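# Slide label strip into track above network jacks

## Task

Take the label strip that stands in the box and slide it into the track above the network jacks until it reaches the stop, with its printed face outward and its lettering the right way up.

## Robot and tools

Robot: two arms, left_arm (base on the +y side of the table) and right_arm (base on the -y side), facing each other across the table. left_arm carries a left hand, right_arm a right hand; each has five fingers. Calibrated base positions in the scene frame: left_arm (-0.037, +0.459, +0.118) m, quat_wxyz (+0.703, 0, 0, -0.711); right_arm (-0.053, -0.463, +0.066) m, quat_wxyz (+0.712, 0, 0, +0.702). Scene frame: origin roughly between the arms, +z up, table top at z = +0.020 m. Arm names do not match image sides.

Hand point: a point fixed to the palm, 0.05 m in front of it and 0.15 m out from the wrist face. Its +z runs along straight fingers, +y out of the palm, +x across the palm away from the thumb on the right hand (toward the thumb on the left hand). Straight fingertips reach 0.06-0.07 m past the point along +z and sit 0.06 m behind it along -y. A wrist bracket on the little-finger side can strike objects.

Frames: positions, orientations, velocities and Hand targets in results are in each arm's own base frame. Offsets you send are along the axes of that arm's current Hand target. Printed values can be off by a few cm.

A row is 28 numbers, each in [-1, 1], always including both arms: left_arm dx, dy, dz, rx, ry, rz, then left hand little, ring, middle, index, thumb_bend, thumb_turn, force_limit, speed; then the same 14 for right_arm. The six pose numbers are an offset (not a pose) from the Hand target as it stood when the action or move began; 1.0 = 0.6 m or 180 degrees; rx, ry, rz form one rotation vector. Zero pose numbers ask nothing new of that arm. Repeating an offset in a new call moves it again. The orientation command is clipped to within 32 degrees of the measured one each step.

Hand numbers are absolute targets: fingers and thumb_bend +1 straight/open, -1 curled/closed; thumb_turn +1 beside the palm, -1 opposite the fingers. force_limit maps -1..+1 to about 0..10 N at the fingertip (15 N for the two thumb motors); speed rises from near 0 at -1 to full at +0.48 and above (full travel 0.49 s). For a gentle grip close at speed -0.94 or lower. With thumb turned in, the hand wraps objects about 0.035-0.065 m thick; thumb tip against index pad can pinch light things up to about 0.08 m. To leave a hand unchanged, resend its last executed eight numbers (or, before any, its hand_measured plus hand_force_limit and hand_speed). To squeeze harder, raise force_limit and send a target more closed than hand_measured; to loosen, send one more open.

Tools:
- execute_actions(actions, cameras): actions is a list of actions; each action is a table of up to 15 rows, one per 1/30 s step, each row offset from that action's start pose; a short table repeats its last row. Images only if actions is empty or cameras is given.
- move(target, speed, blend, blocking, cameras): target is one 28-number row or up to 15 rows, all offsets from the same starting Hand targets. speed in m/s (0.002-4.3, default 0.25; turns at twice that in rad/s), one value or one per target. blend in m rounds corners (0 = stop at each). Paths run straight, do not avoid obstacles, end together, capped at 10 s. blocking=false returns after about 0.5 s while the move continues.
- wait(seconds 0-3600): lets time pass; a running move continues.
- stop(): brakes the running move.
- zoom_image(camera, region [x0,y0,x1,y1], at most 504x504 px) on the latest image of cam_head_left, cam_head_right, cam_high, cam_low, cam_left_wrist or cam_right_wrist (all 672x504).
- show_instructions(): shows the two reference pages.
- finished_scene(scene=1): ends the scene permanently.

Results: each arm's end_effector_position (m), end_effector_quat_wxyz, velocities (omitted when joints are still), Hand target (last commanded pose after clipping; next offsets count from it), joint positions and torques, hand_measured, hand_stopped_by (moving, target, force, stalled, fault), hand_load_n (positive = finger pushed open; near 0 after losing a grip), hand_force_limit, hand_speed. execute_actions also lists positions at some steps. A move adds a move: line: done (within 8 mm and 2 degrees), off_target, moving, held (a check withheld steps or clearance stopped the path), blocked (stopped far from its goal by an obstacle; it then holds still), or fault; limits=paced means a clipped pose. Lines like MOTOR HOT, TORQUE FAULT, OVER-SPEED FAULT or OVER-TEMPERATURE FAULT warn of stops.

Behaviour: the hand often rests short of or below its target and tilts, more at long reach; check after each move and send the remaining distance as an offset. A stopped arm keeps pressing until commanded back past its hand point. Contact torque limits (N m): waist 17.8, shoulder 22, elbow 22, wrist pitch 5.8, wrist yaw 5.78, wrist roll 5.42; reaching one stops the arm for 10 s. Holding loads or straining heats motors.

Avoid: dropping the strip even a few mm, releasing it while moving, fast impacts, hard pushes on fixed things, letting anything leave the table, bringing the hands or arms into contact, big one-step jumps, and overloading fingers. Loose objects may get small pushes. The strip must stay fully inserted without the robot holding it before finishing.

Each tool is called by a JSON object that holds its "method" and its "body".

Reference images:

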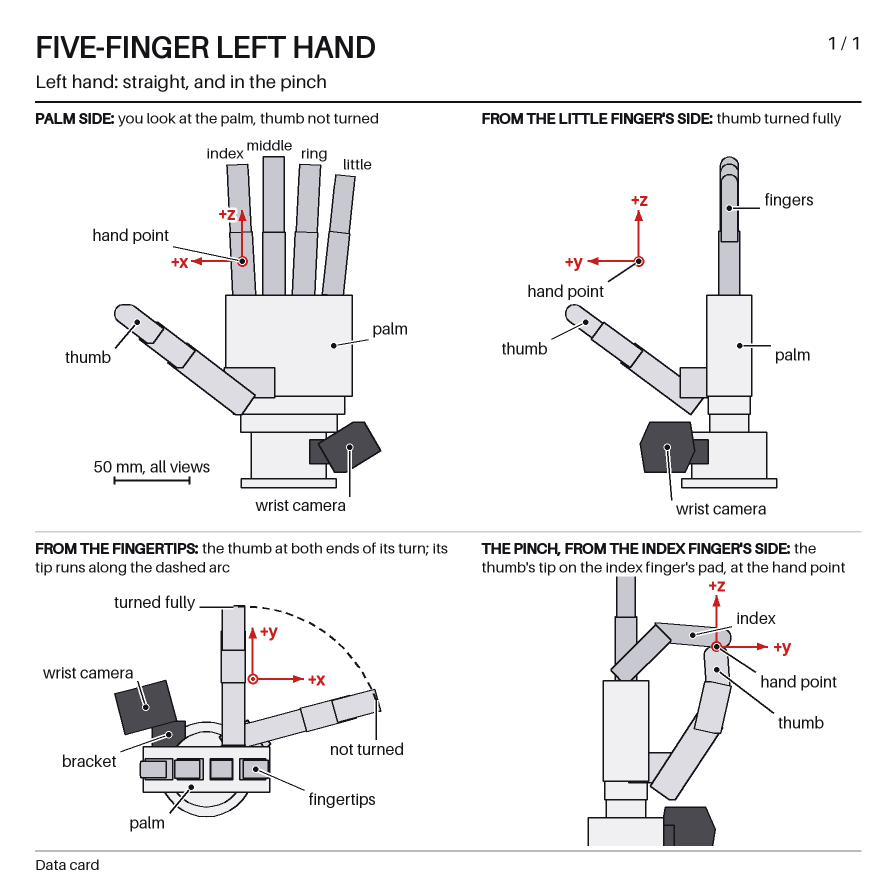

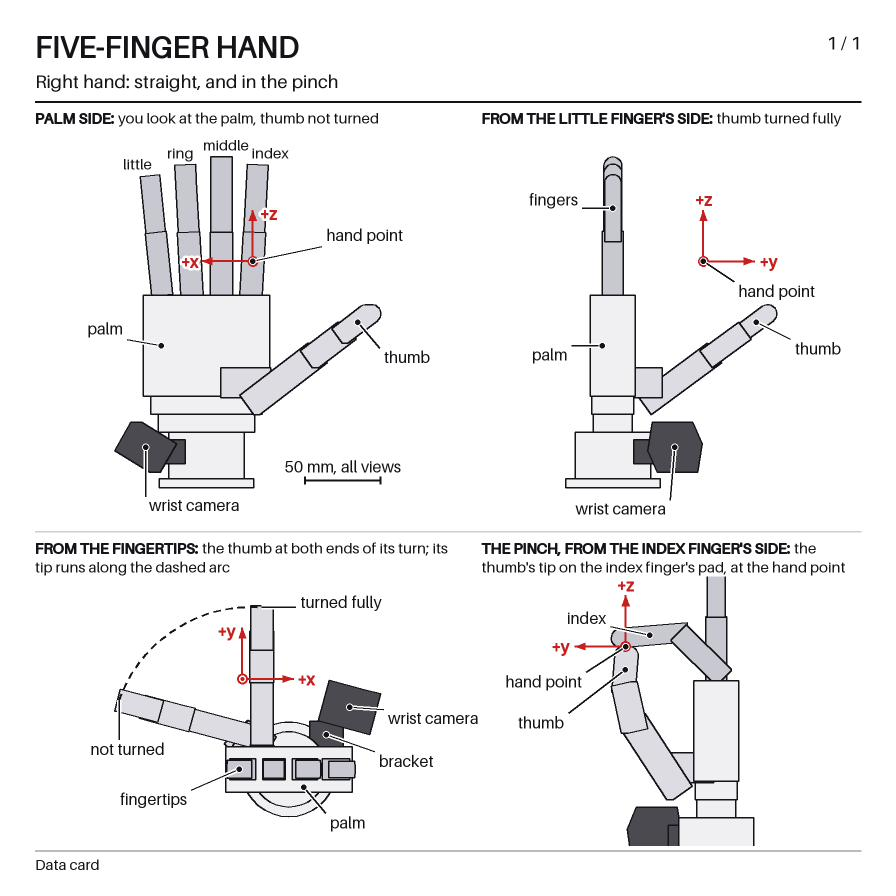

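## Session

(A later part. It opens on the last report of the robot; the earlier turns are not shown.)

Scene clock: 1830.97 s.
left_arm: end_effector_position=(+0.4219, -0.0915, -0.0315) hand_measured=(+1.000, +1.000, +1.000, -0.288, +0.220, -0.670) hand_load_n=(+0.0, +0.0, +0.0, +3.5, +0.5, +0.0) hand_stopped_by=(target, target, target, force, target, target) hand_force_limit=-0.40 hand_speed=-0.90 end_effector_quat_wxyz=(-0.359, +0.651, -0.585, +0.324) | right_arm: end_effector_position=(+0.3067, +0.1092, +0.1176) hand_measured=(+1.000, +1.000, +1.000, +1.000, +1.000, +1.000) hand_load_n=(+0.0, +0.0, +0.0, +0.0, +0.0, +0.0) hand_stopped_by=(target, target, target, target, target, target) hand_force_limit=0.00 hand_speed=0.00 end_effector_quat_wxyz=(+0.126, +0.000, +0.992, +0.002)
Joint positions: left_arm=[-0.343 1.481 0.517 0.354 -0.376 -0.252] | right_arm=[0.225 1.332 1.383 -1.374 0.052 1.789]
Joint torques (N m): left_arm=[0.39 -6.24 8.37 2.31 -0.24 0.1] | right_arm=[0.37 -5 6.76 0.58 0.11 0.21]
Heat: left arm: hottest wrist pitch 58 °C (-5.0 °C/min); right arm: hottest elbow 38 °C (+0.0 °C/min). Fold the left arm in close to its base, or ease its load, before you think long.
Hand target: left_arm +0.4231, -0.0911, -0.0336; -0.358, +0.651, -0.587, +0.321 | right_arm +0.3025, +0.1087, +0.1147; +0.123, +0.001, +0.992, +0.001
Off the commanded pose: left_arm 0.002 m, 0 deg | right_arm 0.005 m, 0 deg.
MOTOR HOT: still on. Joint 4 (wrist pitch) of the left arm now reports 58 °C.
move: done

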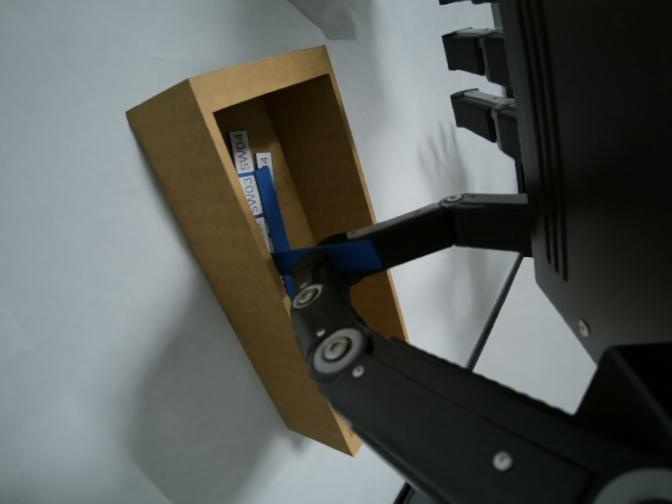

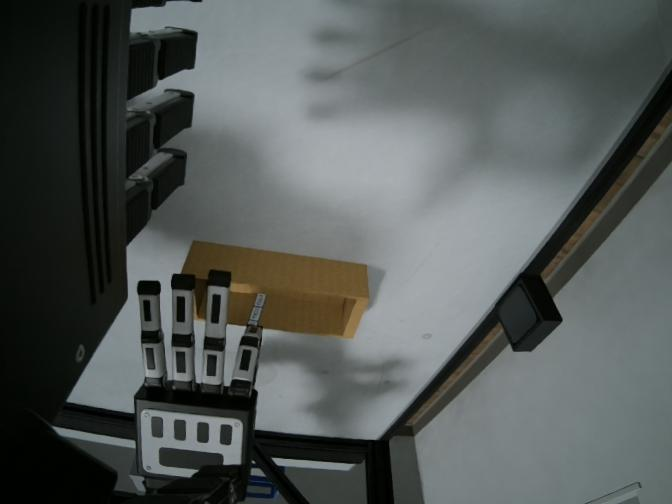

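{"method": "move", "body": {"target": [[-0.0018,-0.1037,-0.0853,0,0,0,1,1,1,-0.45,0.22,-0.67,-0.4,-0.9,0,0,0,0,0,0,1,1,1,1,1,1,0,0]], "speed": 0.05, "cameras": ["all"]}}

{"method": "zoom_image", "body": {"camera": "cam_left_wrist", "region": [230, 180, 430, 330]}}

{"method": "zoom_image", "body": {"camera": "cam_right_wrist", "region": [180, 270, 360, 450]}}

Scene clock: 1901.87 s.
left_arm: end_effector_position=(+0.4109, -0.0893, +0.0389) hand_measured=(+1.000, +1.000, +1.000, -0.288, +0.220, -0.670) hand_load_n=(+0.0, +0.0, +0.0, +3.5, +1.0, +0.0) hand_stopped_by=(target, target, target, force, target, target) hand_force_limit=-0.40 hand_speed=-0.90 end_effector_quat_wxyz=(-0.356, +0.652, -0.591, +0.314) | right_arm: end_effector_position=(+0.3067, +0.1092, +0.1176) hand_measured=(+1.000, +1.000, +1.000, +1.000, +1.000, +1.000) hand_load_n=(+0.0, +0.0, +0.0, +0.0, +0.0, +0.0) hand_stopped_by=(target, target, target, target, target, target) hand_force_limit=0.00 hand_speed=0.00 end_effector_quat_wxyz=(+0.126, +0.000, +0.992, +0.002)
Joint positions: left_arm=[-0.351 1.265 0.704 -0.073 -0.383 -0.255] | right_arm=[0.225 1.332 1.383 -1.374 0.052 1.789]
Joint torques (N m): left_arm=[-0.3 -8.06 9.58 2.27 -0.43 -0.1] | right_arm=[0.37 -4.94 6.83 0.57 0.1 0.16]
Heat: left arm: hottest wrist pitch 58 °C (+0.0 °C/min); right arm: hottest elbow 37 °C (-1.0 °C/min). Fold the left arm in close to its base, or ease its load, before you think long.
Hand target: left_arm +0.4134, -0.0914, +0.0465; -0.358, +0.651, -0.587, +0.321 | right_arm +0.3025, +0.1087, +0.1147; +0.123, +0.001, +0.992, +0.001
Off the commanded pose: left_arm 0.008 m, 1 deg | right_arm 0.005 m, 0 deg.
MOTOR HOT: still on. Joint 4 (wrist pitch) of the left arm now reports 58 °C.
move: done

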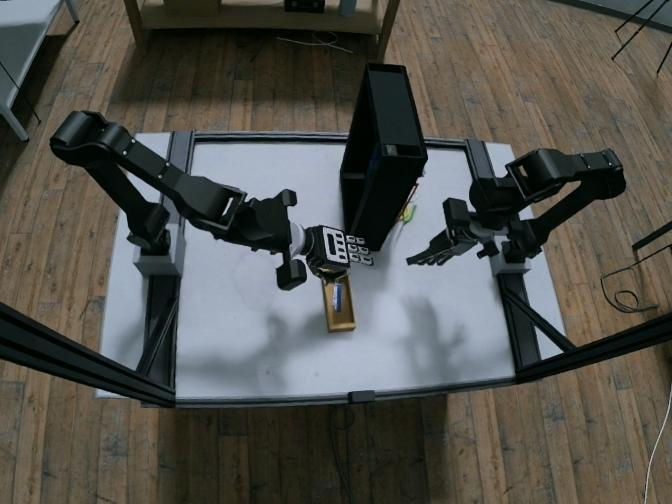

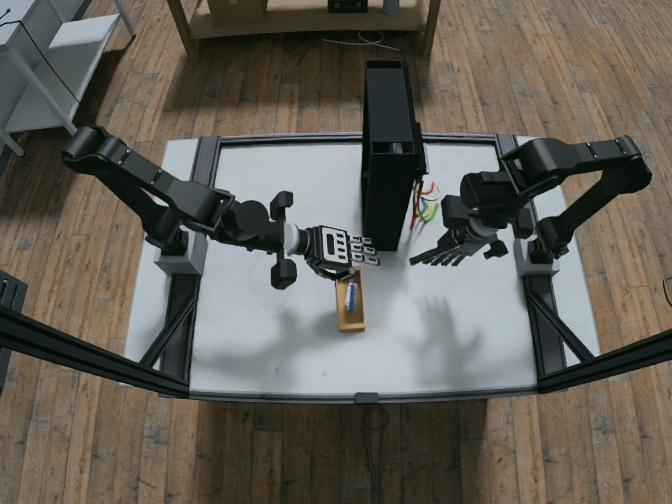

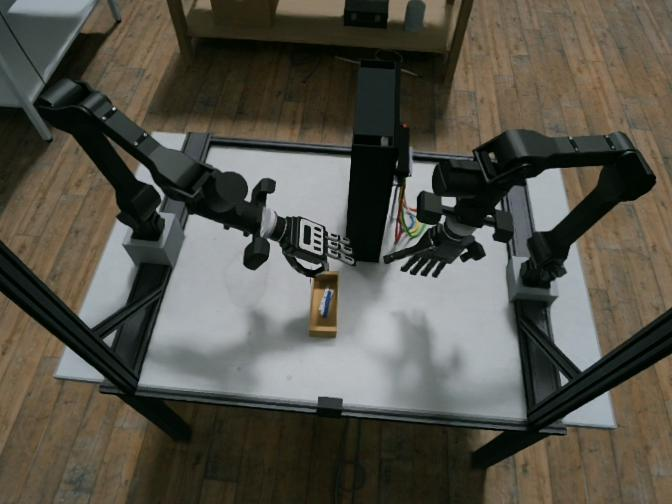

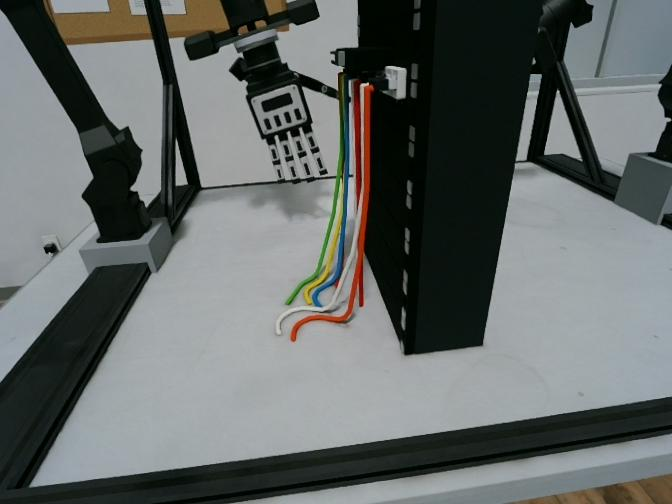

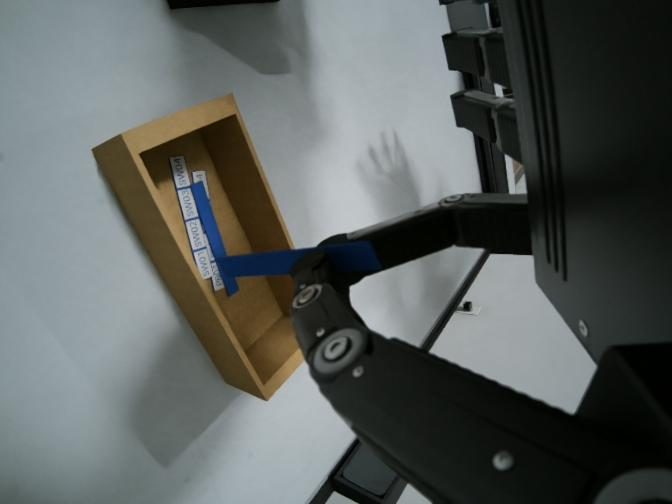

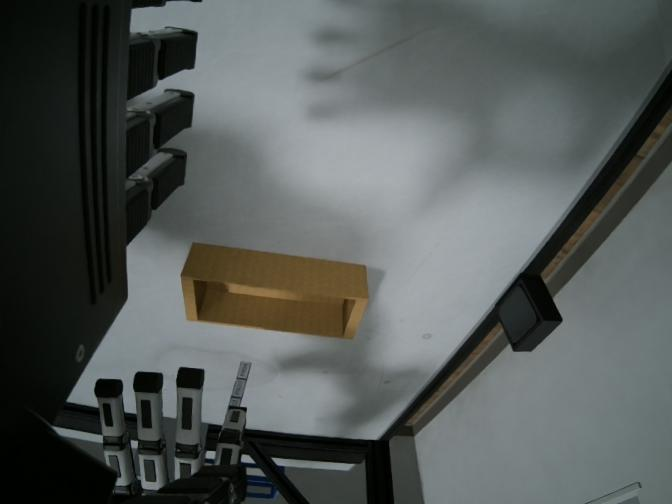

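Scaled by 2.520 from the camera's image (finer frame: 960x720).

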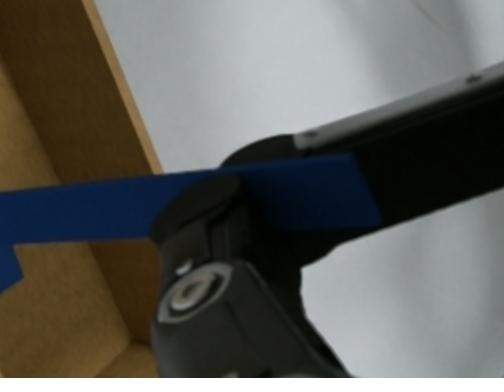

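Scaled by 2.800 from the camera's image (finer frame: 960x720).

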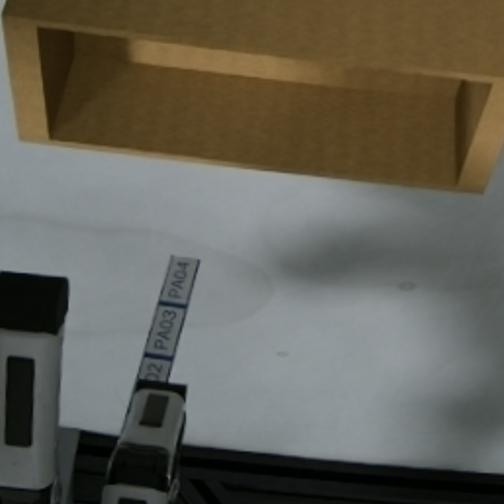

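{"method": "zoom_image", "body": {"camera": "cam_left_wrist", "region": [190, 220, 290, 300]}}

Scaled by 5.040 from the camera's image (finer frame: 960x720).

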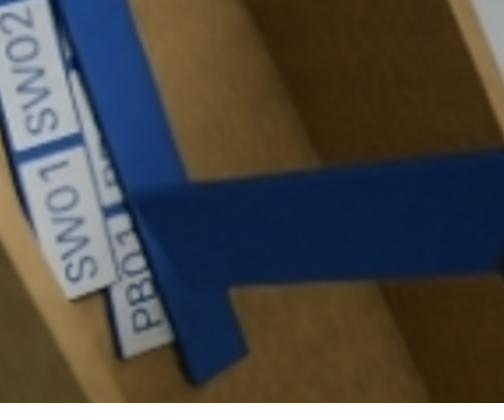

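{"method": "move", "body": {"target": [[0.0055,-0.058,-0.041,0.018,-0.055,0.121,1,1,1,-0.45,0.22,-0.67,-0.4,-0.9,0,0,0,0,0,0,-1,-1,-1,-1,1,1,0,0],[0.011,-0.1167,-0.0817,0.036,-0.11,0.242,1,1,1,-0.45,0.22,-0.67,-0.4,-0.9,0.1113,-0.2645,-0.1643,0.08,-0.053,0.005,-1,-1,-1,-1,1,1,0,0],[0.011,-0.1167,-0.0817,0.036,-0.11,0.242,1,1,1,-0.45,0.22,-0.67,-0.4,-0.9,0.1297,-0.3992,-0.2885,0.1595,-0.1054,0.0107,-1,-1,-1,-1,1,1,0,0]], "speed": 0.12, "blend": [0.02, 0.03, 0], "cameras": ["all"]}}

Scene clock: 2024.97 s.
left_arm: end_effector_position=(+0.4087, -0.0956, +0.1322) hand_measured=(+1.000, +1.000, +1.000, -0.288, +0.220, -0.670) hand_load_n=(+0.0, +0.0, +0.0, +3.5, +1.0, +0.0) hand_stopped_by=(target, target, target, force, target, target) hand_force_limit=-0.40 hand_speed=-0.90 end_effector_quat_wxyz=(+0.579, -0.414, +0.697, -0.085) | right_arm: end_effector_position=(+0.1855, -0.1305, +0.2637) hand_measured=(-1.000, -1.000, -1.000, -1.000, +1.000, +1.000) hand_load_n=(+0.0, +0.0, +0.0, +0.0, +0.0, +0.0) hand_stopped_by=(target, target, target, target, target, target) hand_force_limit=0.00 hand_speed=0.00 end_effector_quat_wxyz=(+0.280, +0.049, +0.926, -0.247)
Joint positions: left_arm=[-0.799 1.472 1.046 -0.301 -1.078 0.224] | right_arm=[-1.315 0.931 1.616 -1.565 -0.363 0.493]
Joint torques (N m): left_arm=[-0.23 -6.82 9.22 1.78 -0.99 0.15] | right_arm=[-0.31 0.19 7.13 1.44 -0.48 -0.18]
Heat: left arm: hottest wrist pitch 60 °C (+1.0 °C/min); right arm: hottest elbow 37 °C (+0.0 °C/min). Fold the left arm in close to its base, or ease its load, before you think long.
Hand target: left_arm +0.4104, -0.0986, +0.1318; +0.580, -0.412, +0.698, -0.084 | right_arm +0.1845, -0.1308, +0.2634; +0.279, +0.048, +0.928, -0.243
Off the commanded pose: left_arm 0.004 m, 0 deg | right_arm 0.001 m, 1 deg.
MOTOR HOT: still on. Joint 4 (wrist pitch) of the left arm now reports 60 °C.
joint sent to its limit (right arm) — joint 4 (wrist pitch), lower limit. The joint targets still meet the commanded pose.
move: done; blend cut to 0 m at target 1

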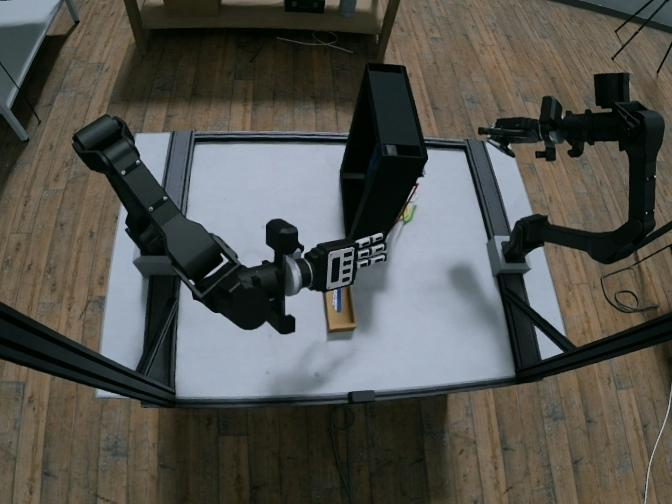

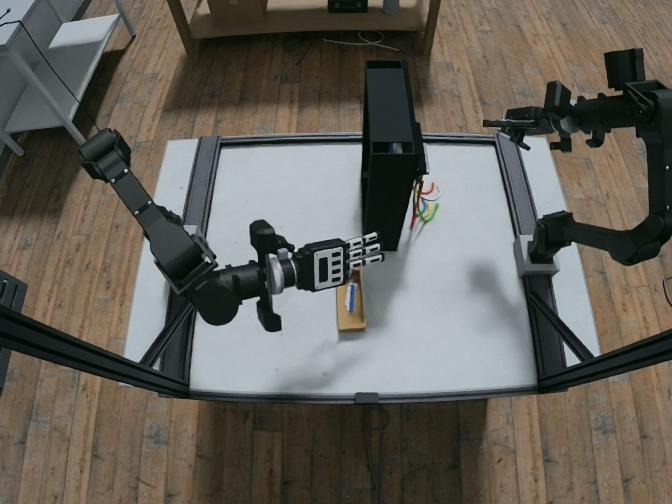

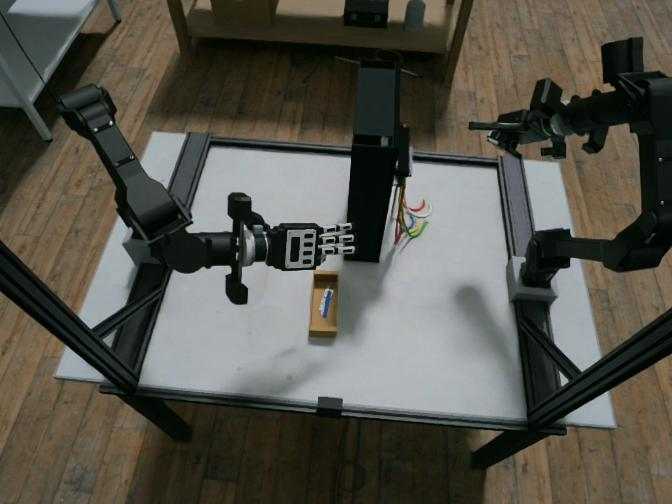

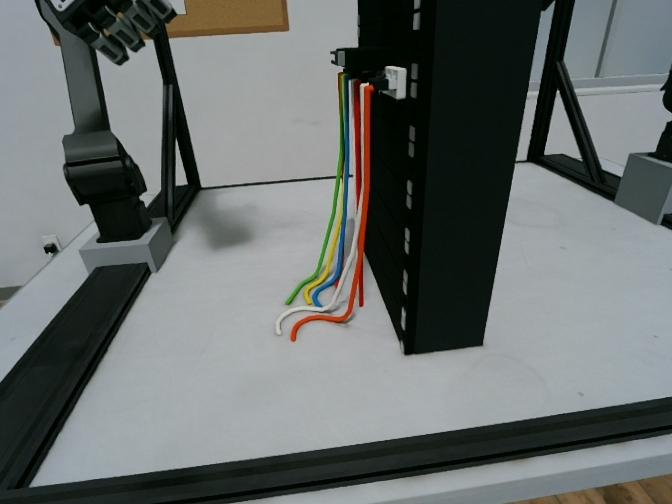

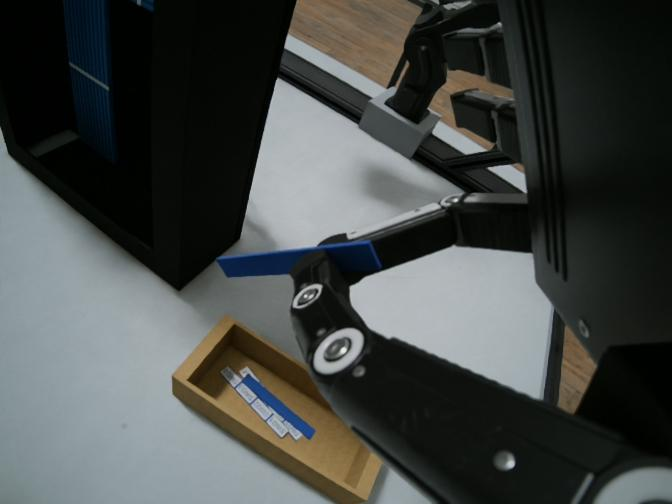

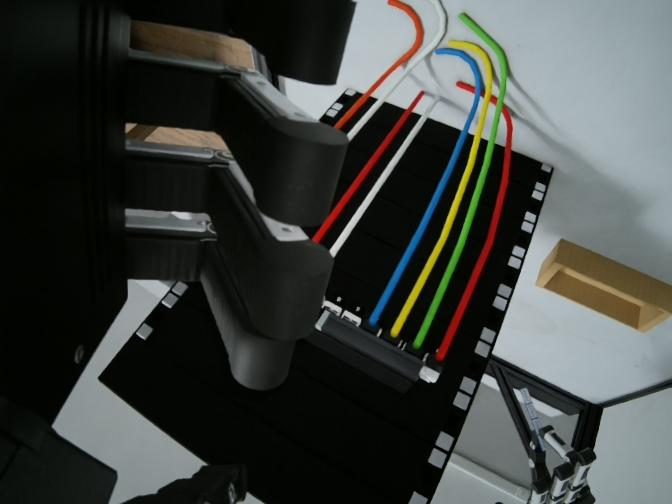

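{"method": "zoom_image", "body": {"camera": "cam_left_wrist", "region": [200, 200, 420, 320]}}

{"method": "zoom_image", "body": {"camera": "cam_right_wrist", "region": [290, 280, 470, 420]}}

{"method": "zoom_image", "body": {"camera": "cam_right_wrist", "region": [490, 370, 620, 504]}}

Scaled by 2.291 from the camera's image (finer frame: 960x720).

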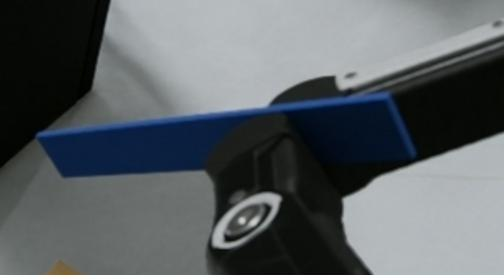

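Scaled by 2.800 from the camera's image (finer frame: 960x720).

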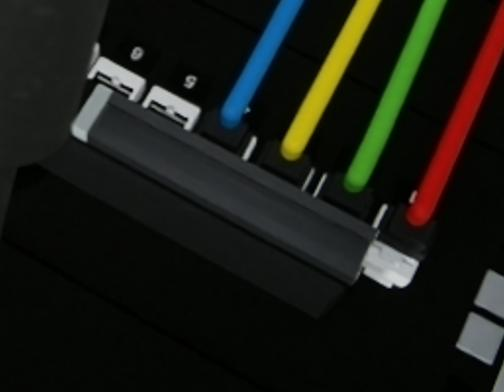

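Scaled by 3.761 from the camera's image (finer frame: 960x720).

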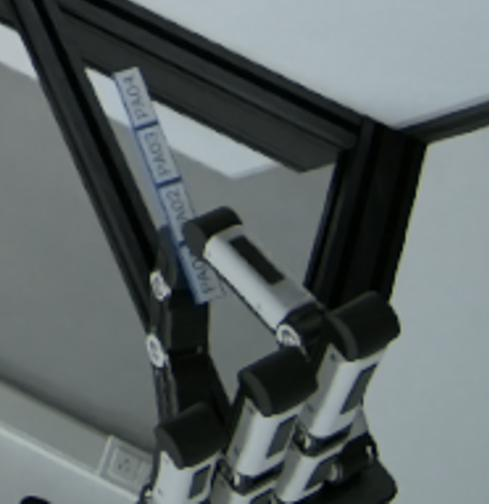

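{"method": "zoom_image", "body": {"camera": "cam_right_wrist", "region": [390, 340, 460, 400]}}

{"method": "zoom_image", "body": {"camera": "cam_right_wrist", "region": [305, 295, 375, 355]}}

{"method": "zoom_image", "body": {"camera": "cam_low", "region": [325, 40, 415, 110]}}

Scaled by 7.200 from the camera's image (finer frame: 960x720).

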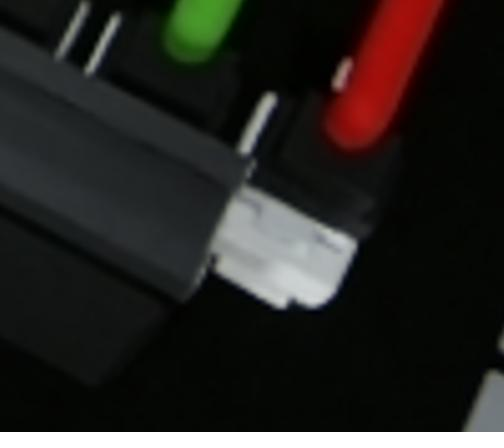

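Scaled by 7.200 from the camera's image (finer frame: 960x720).

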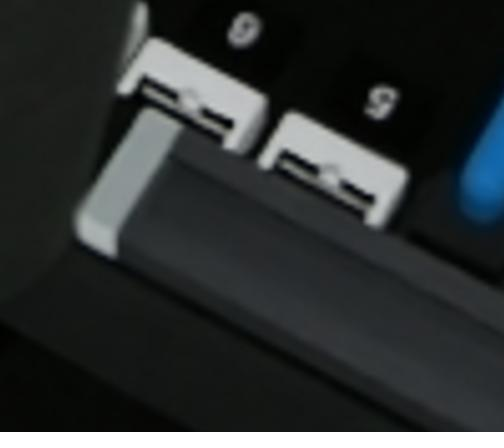

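Scaled by 5.600 from the camera's image (finer frame: 960x720).

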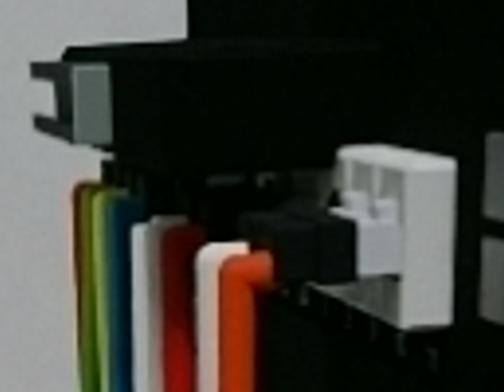

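{"method": "move", "body": {"target": [[-0.0977,-0.2573,0.2403,-0.0098,-0.1299,0.2365,1,1,1,-0.45,0.22,-0.67,-0.4,-0.9,0,0,0,0,0,0,-1,-1,-1,-1,1,1,0,0]], "speed": 0.1, "cameras": ["all"]}}

Scene clock: 2195.57 s.
left_arm: end_effector_position=(+0.6067, -0.1062, +0.2295) hand_measured=(+1.000, +1.000, +1.000, -0.288, +0.220, -0.670) hand_load_n=(+0.0, +0.0, +0.0, +3.5, +1.0, +0.0) hand_stopped_by=(target, target, target, force, target, target) hand_force_limit=-0.40 hand_speed=-0.90 end_effector_quat_wxyz=(+0.693, -0.153, +0.669, +0.221) | right_arm: end_effector_position=(+0.1854, -0.1306, +0.2637) hand_measured=(-1.000, -1.000, -1.000, -1.000, +1.000, +1.000) hand_load_n=(+0.0, +0.5, +0.0, +0.0, +0.0, +0.0) hand_stopped_by=(target, target, target, target, target, target) hand_force_limit=0.00 hand_speed=0.00 end_effector_quat_wxyz=(+0.280, +0.049, +0.926, -0.247)
Joint positions: left_arm=[-0.626 2.297 1.772 0.67 -1.155 1.787] | right_arm=[-1.315 0.931 1.616 -1.565 -0.363 0.493]
Joint torques (N m): left_arm=[0.32 -13.44 9.22 2.02 0.24 0.15] | right_arm=[-0.38 0.22 7.16 1.46 -0.49 -0.17]
Heat: left arm: hottest wrist pitch 59 °C (+0.0 °C/min); right arm: hottest elbow 36 °C (+0.0 °C/min). Fold the left arm in close to its base, or ease its load, before you think long.
Hand target: left_arm +0.6103, -0.1072, +0.2215; +0.690, -0.149, +0.671, +0.225 | right_arm +0.1845, -0.1308, +0.2634; +0.279, +0.048, +0.928, -0.243
Off the commanded pose: left_arm 0.009 m, 1 deg | right_arm 0.001 m, 1 deg.
MOTOR HOT: still on. Joint 4 (wrist pitch) of the left arm now reports 59 °C.
joint sent to its limit (right arm) — joint 4 (wrist pitch), lower limit. The joint targets still meet the commanded pose.
move: off_target (left_arm)

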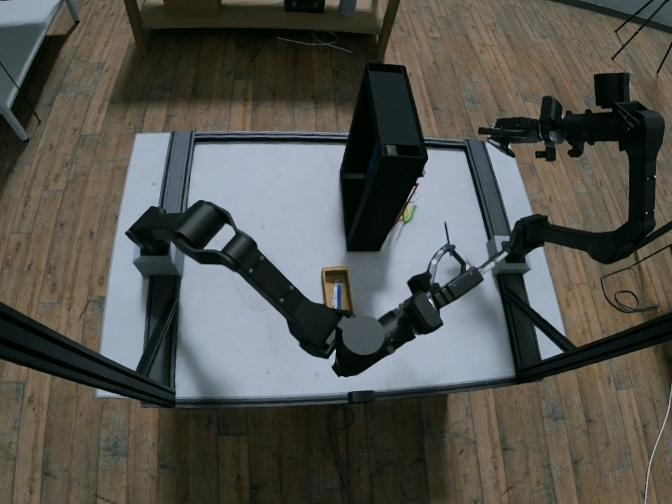

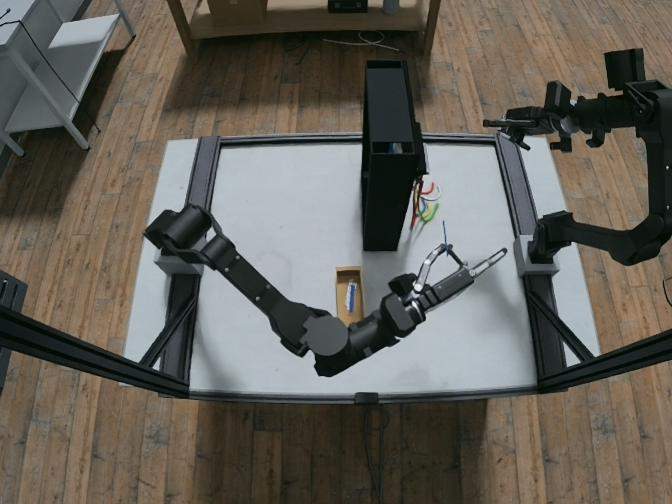

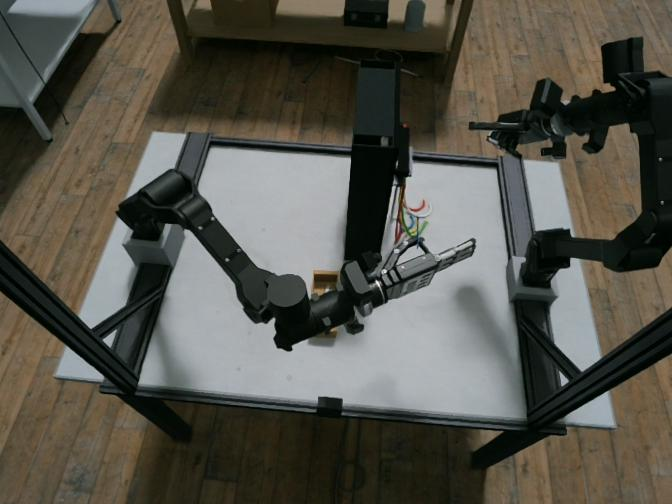

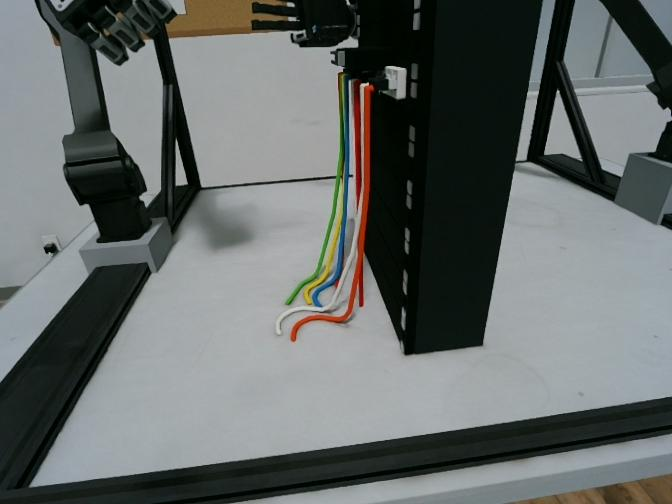

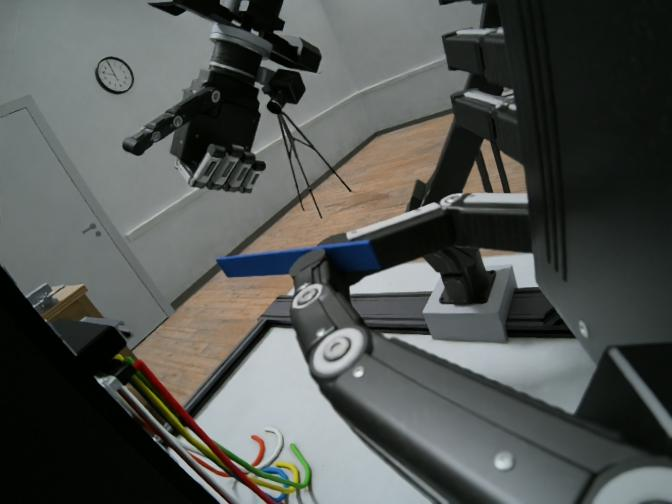

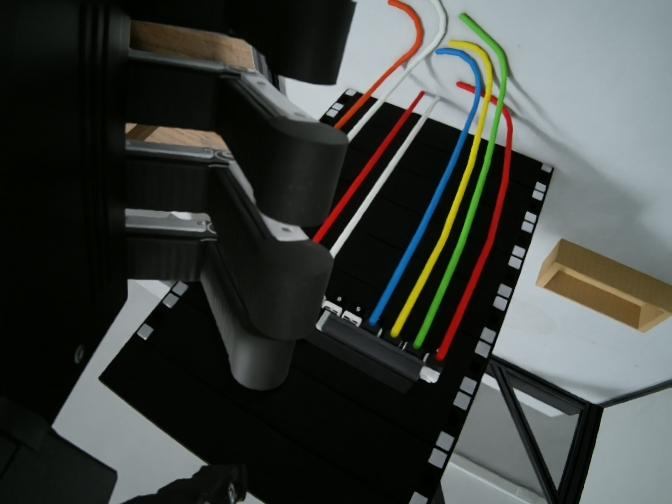

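{"method": "zoom_image", "body": {"camera": "cam_left_wrist", "region": [30, 280, 210, 440]}}

{"method": "zoom_image", "body": {"camera": "cam_head_right", "region": [340, 100, 560, 300]}}

{"method": "zoom_image", "body": {"camera": "cam_high", "region": [330, 90, 530, 300]}}

Scaled by 2.800 from the camera's image (finer frame: 960x720).

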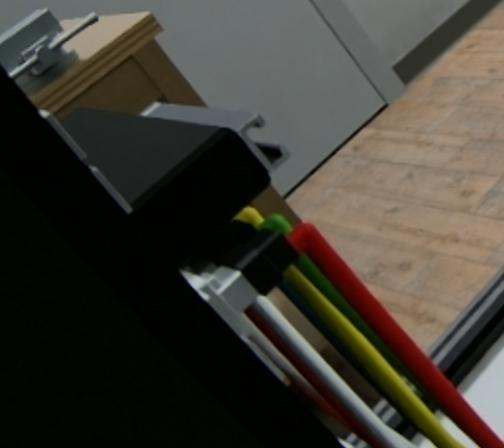

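Scaled by 2.291 from the camera's image (finer frame: 960x720).

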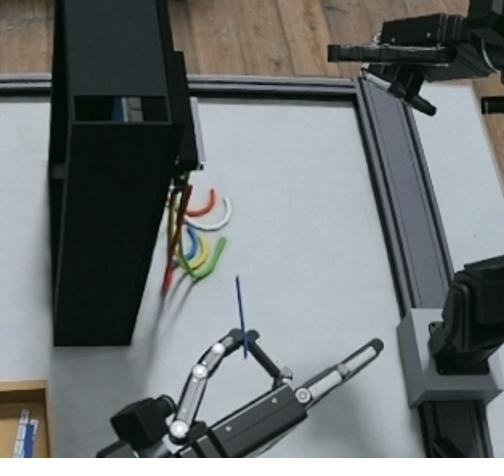

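Scaled by 2.400 from the camera's image (finer frame: 960x720).

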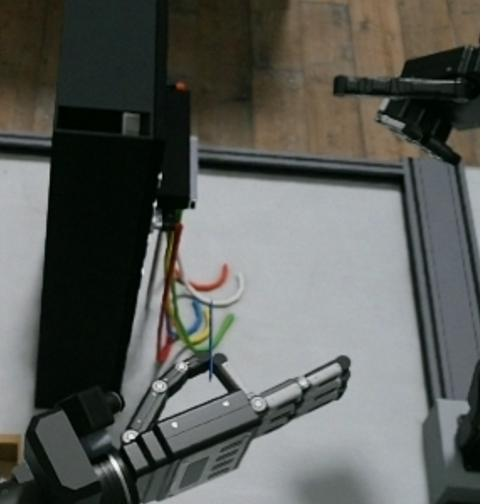

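{"method": "zoom_image", "body": {"camera": "cam_left_wrist", "region": [80, 305, 150, 355]}}

{"method": "zoom_image", "body": {"camera": "cam_left_wrist", "region": [210, 225, 400, 320]}}

Scaled by 7.200 from the camera's image (finer frame: 960x720).

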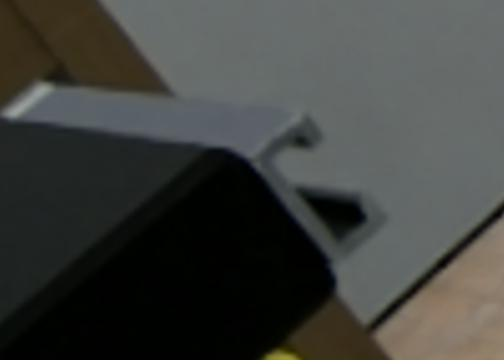

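Scaled by 2.653 from the camera's image (finer frame: 960x720).

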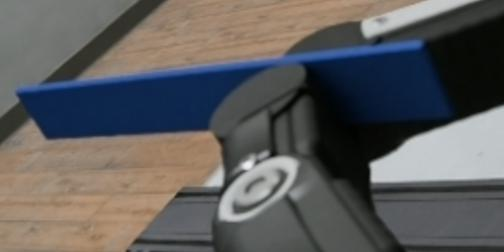

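{"method": "move", "body": {"target": [[0.0423,0.081,0.0178,0,0,0,1,1,1,-0.45,0.22,-0.67,-0.4,-0.9,0,0,0,0,0,0,-1,-1,-1,-1,1,1,0,0]], "speed": 0.08, "cameras": ["cam_left_wrist","cam_right_wrist","cam_head_right","cam_high"]}}

{"method": "zoom_image", "body": {"camera": "cam_left_wrist", "region": [60, 230, 200, 380]}}

{"method": "zoom_image", "body": {"camera": "cam_right_wrist", "region": [380, 330, 560, 480]}}

{"method": "zoom_image", "body": {"camera": "cam_head_right", "region": [380, 130, 500, 260]}}

Scene clock: 2331.53 s.
left_arm: end_effector_position=(+0.5966, -0.0586, +0.1964) hand_measured=(+1.000, +1.000, +1.000, -0.288, +0.220, -0.670) hand_load_n=(+0.0, +0.0, +0.0, +3.5, +1.0, +0.0) hand_stopped_by=(target, target, target, force, target, target) hand_force_limit=-0.40 hand_speed=-0.90 end_effector_quat_wxyz=(+0.688, -0.146, +0.673, +0.228) | right_arm: end_effector_position=(+0.1854, -0.1306, +0.2637) hand_measured=(-1.000, -1.000, -1.000, -1.000, +1.000, +1.000) hand_load_n=(+0.0, +0.0, +0.0, +0.0, +0.0, +0.0) hand_stopped_by=(target, target, target, target, target, target) hand_force_limit=0.00 hand_speed=0.00 end_effector_quat_wxyz=(+0.280, +0.049, +0.926, -0.247)
Joint positions: left_arm=[-0.557 2.215 1.503 0.821 -1.089 1.774] | right_arm=[-1.315 0.931 1.616 -1.565 -0.363 0.493]
Joint torques (N m): left_arm=[0.09 -17.6 6.44 2.12 0.17 -0.07] | right_arm=[-0.25 0.23 7.26 1.45 -0.5 -0.14]
Heat: left arm: hottest shoulder 61 °C (+6.0 °C/min); right arm: hottest elbow 36 °C (+0.0 °C/min). Fold the left arm in close to its base, or ease its load, before you think long.
Hand target: left_arm +0.5946, -0.0573, +0.2016; +0.690, -0.149, +0.671, +0.225 | right_arm +0.1845, -0.1308, +0.2634; +0.279, +0.048, +0.928, -0.243
Off the commanded pose: left_arm 0.006 m, 1 deg | right_arm 0.001 m, 1 deg.
MOTOR HOT: still on. Joint 2 (shoulder) of the left arm now reports 61 °C.
joint sent to its limit (right arm) — joint 4 (wrist pitch), lower limit. The joint targets still meet the commanded pose.
move: done
Images, in order (width x height): cam_head_right 672x504, cam_high 672x504, cam_left_wrist 672x504, cam_right_wrist 672x504.

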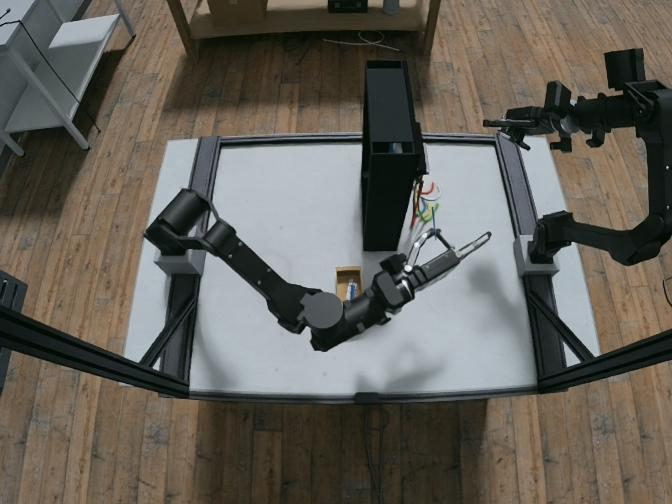

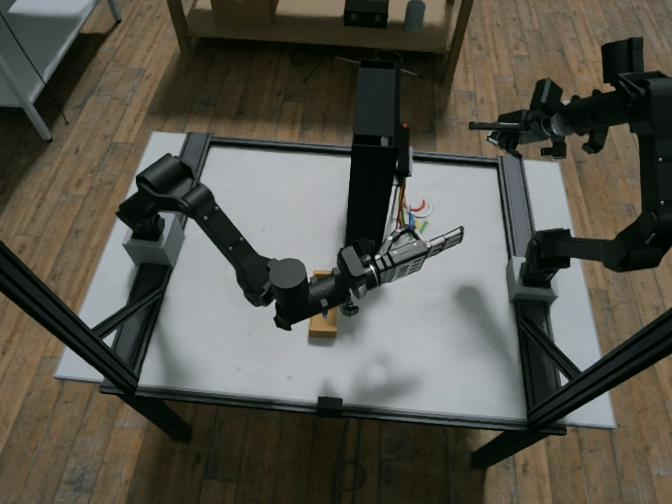

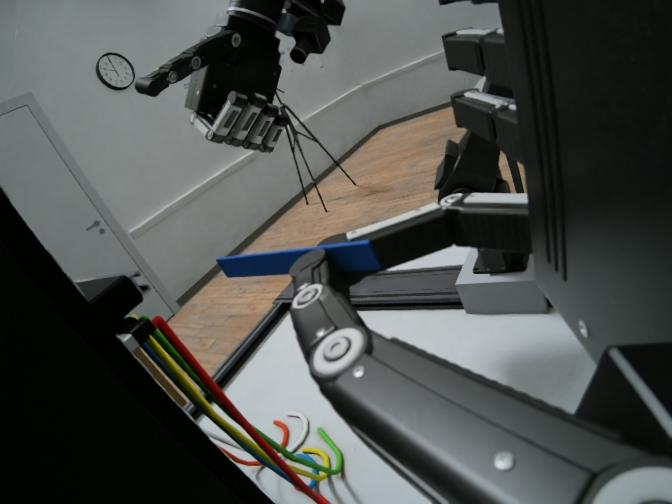

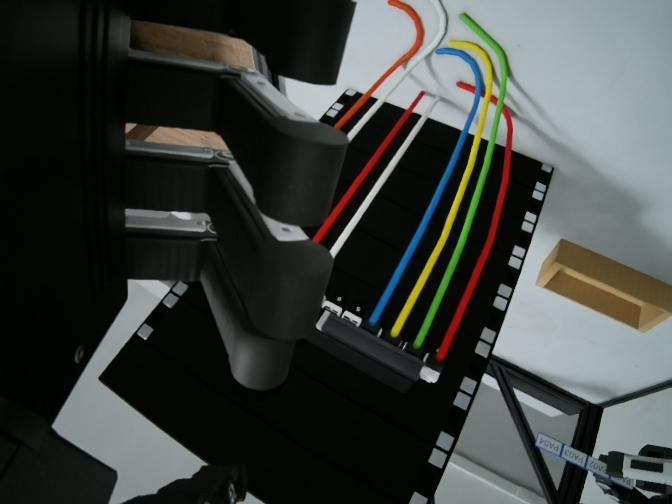

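Scaled by 3.360 from the camera's image (finer frame: 960x720).

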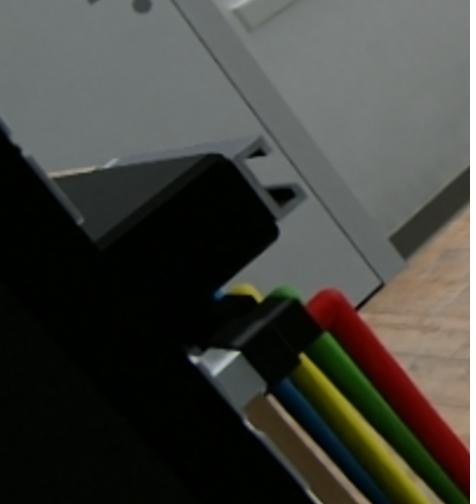

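Scaled by 2.800 from the camera's image (finer frame: 960x720).

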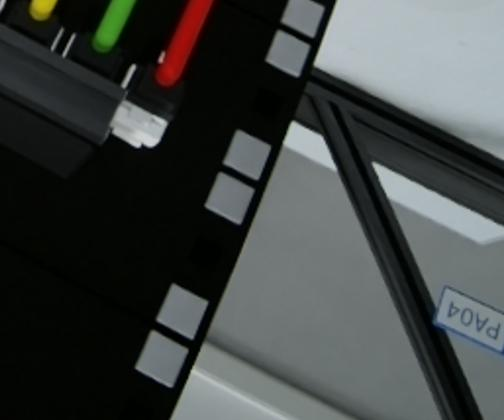

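Scaled by 3.877 from the camera's image (finer frame: 960x720).

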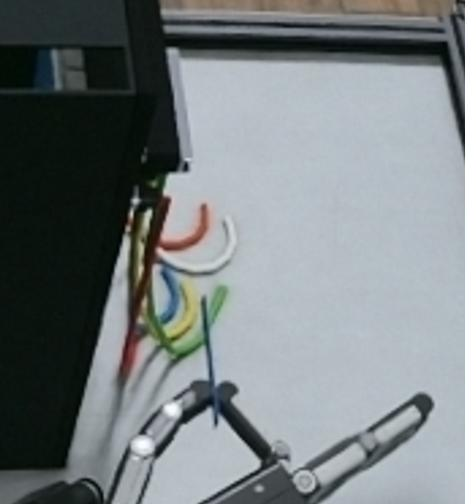

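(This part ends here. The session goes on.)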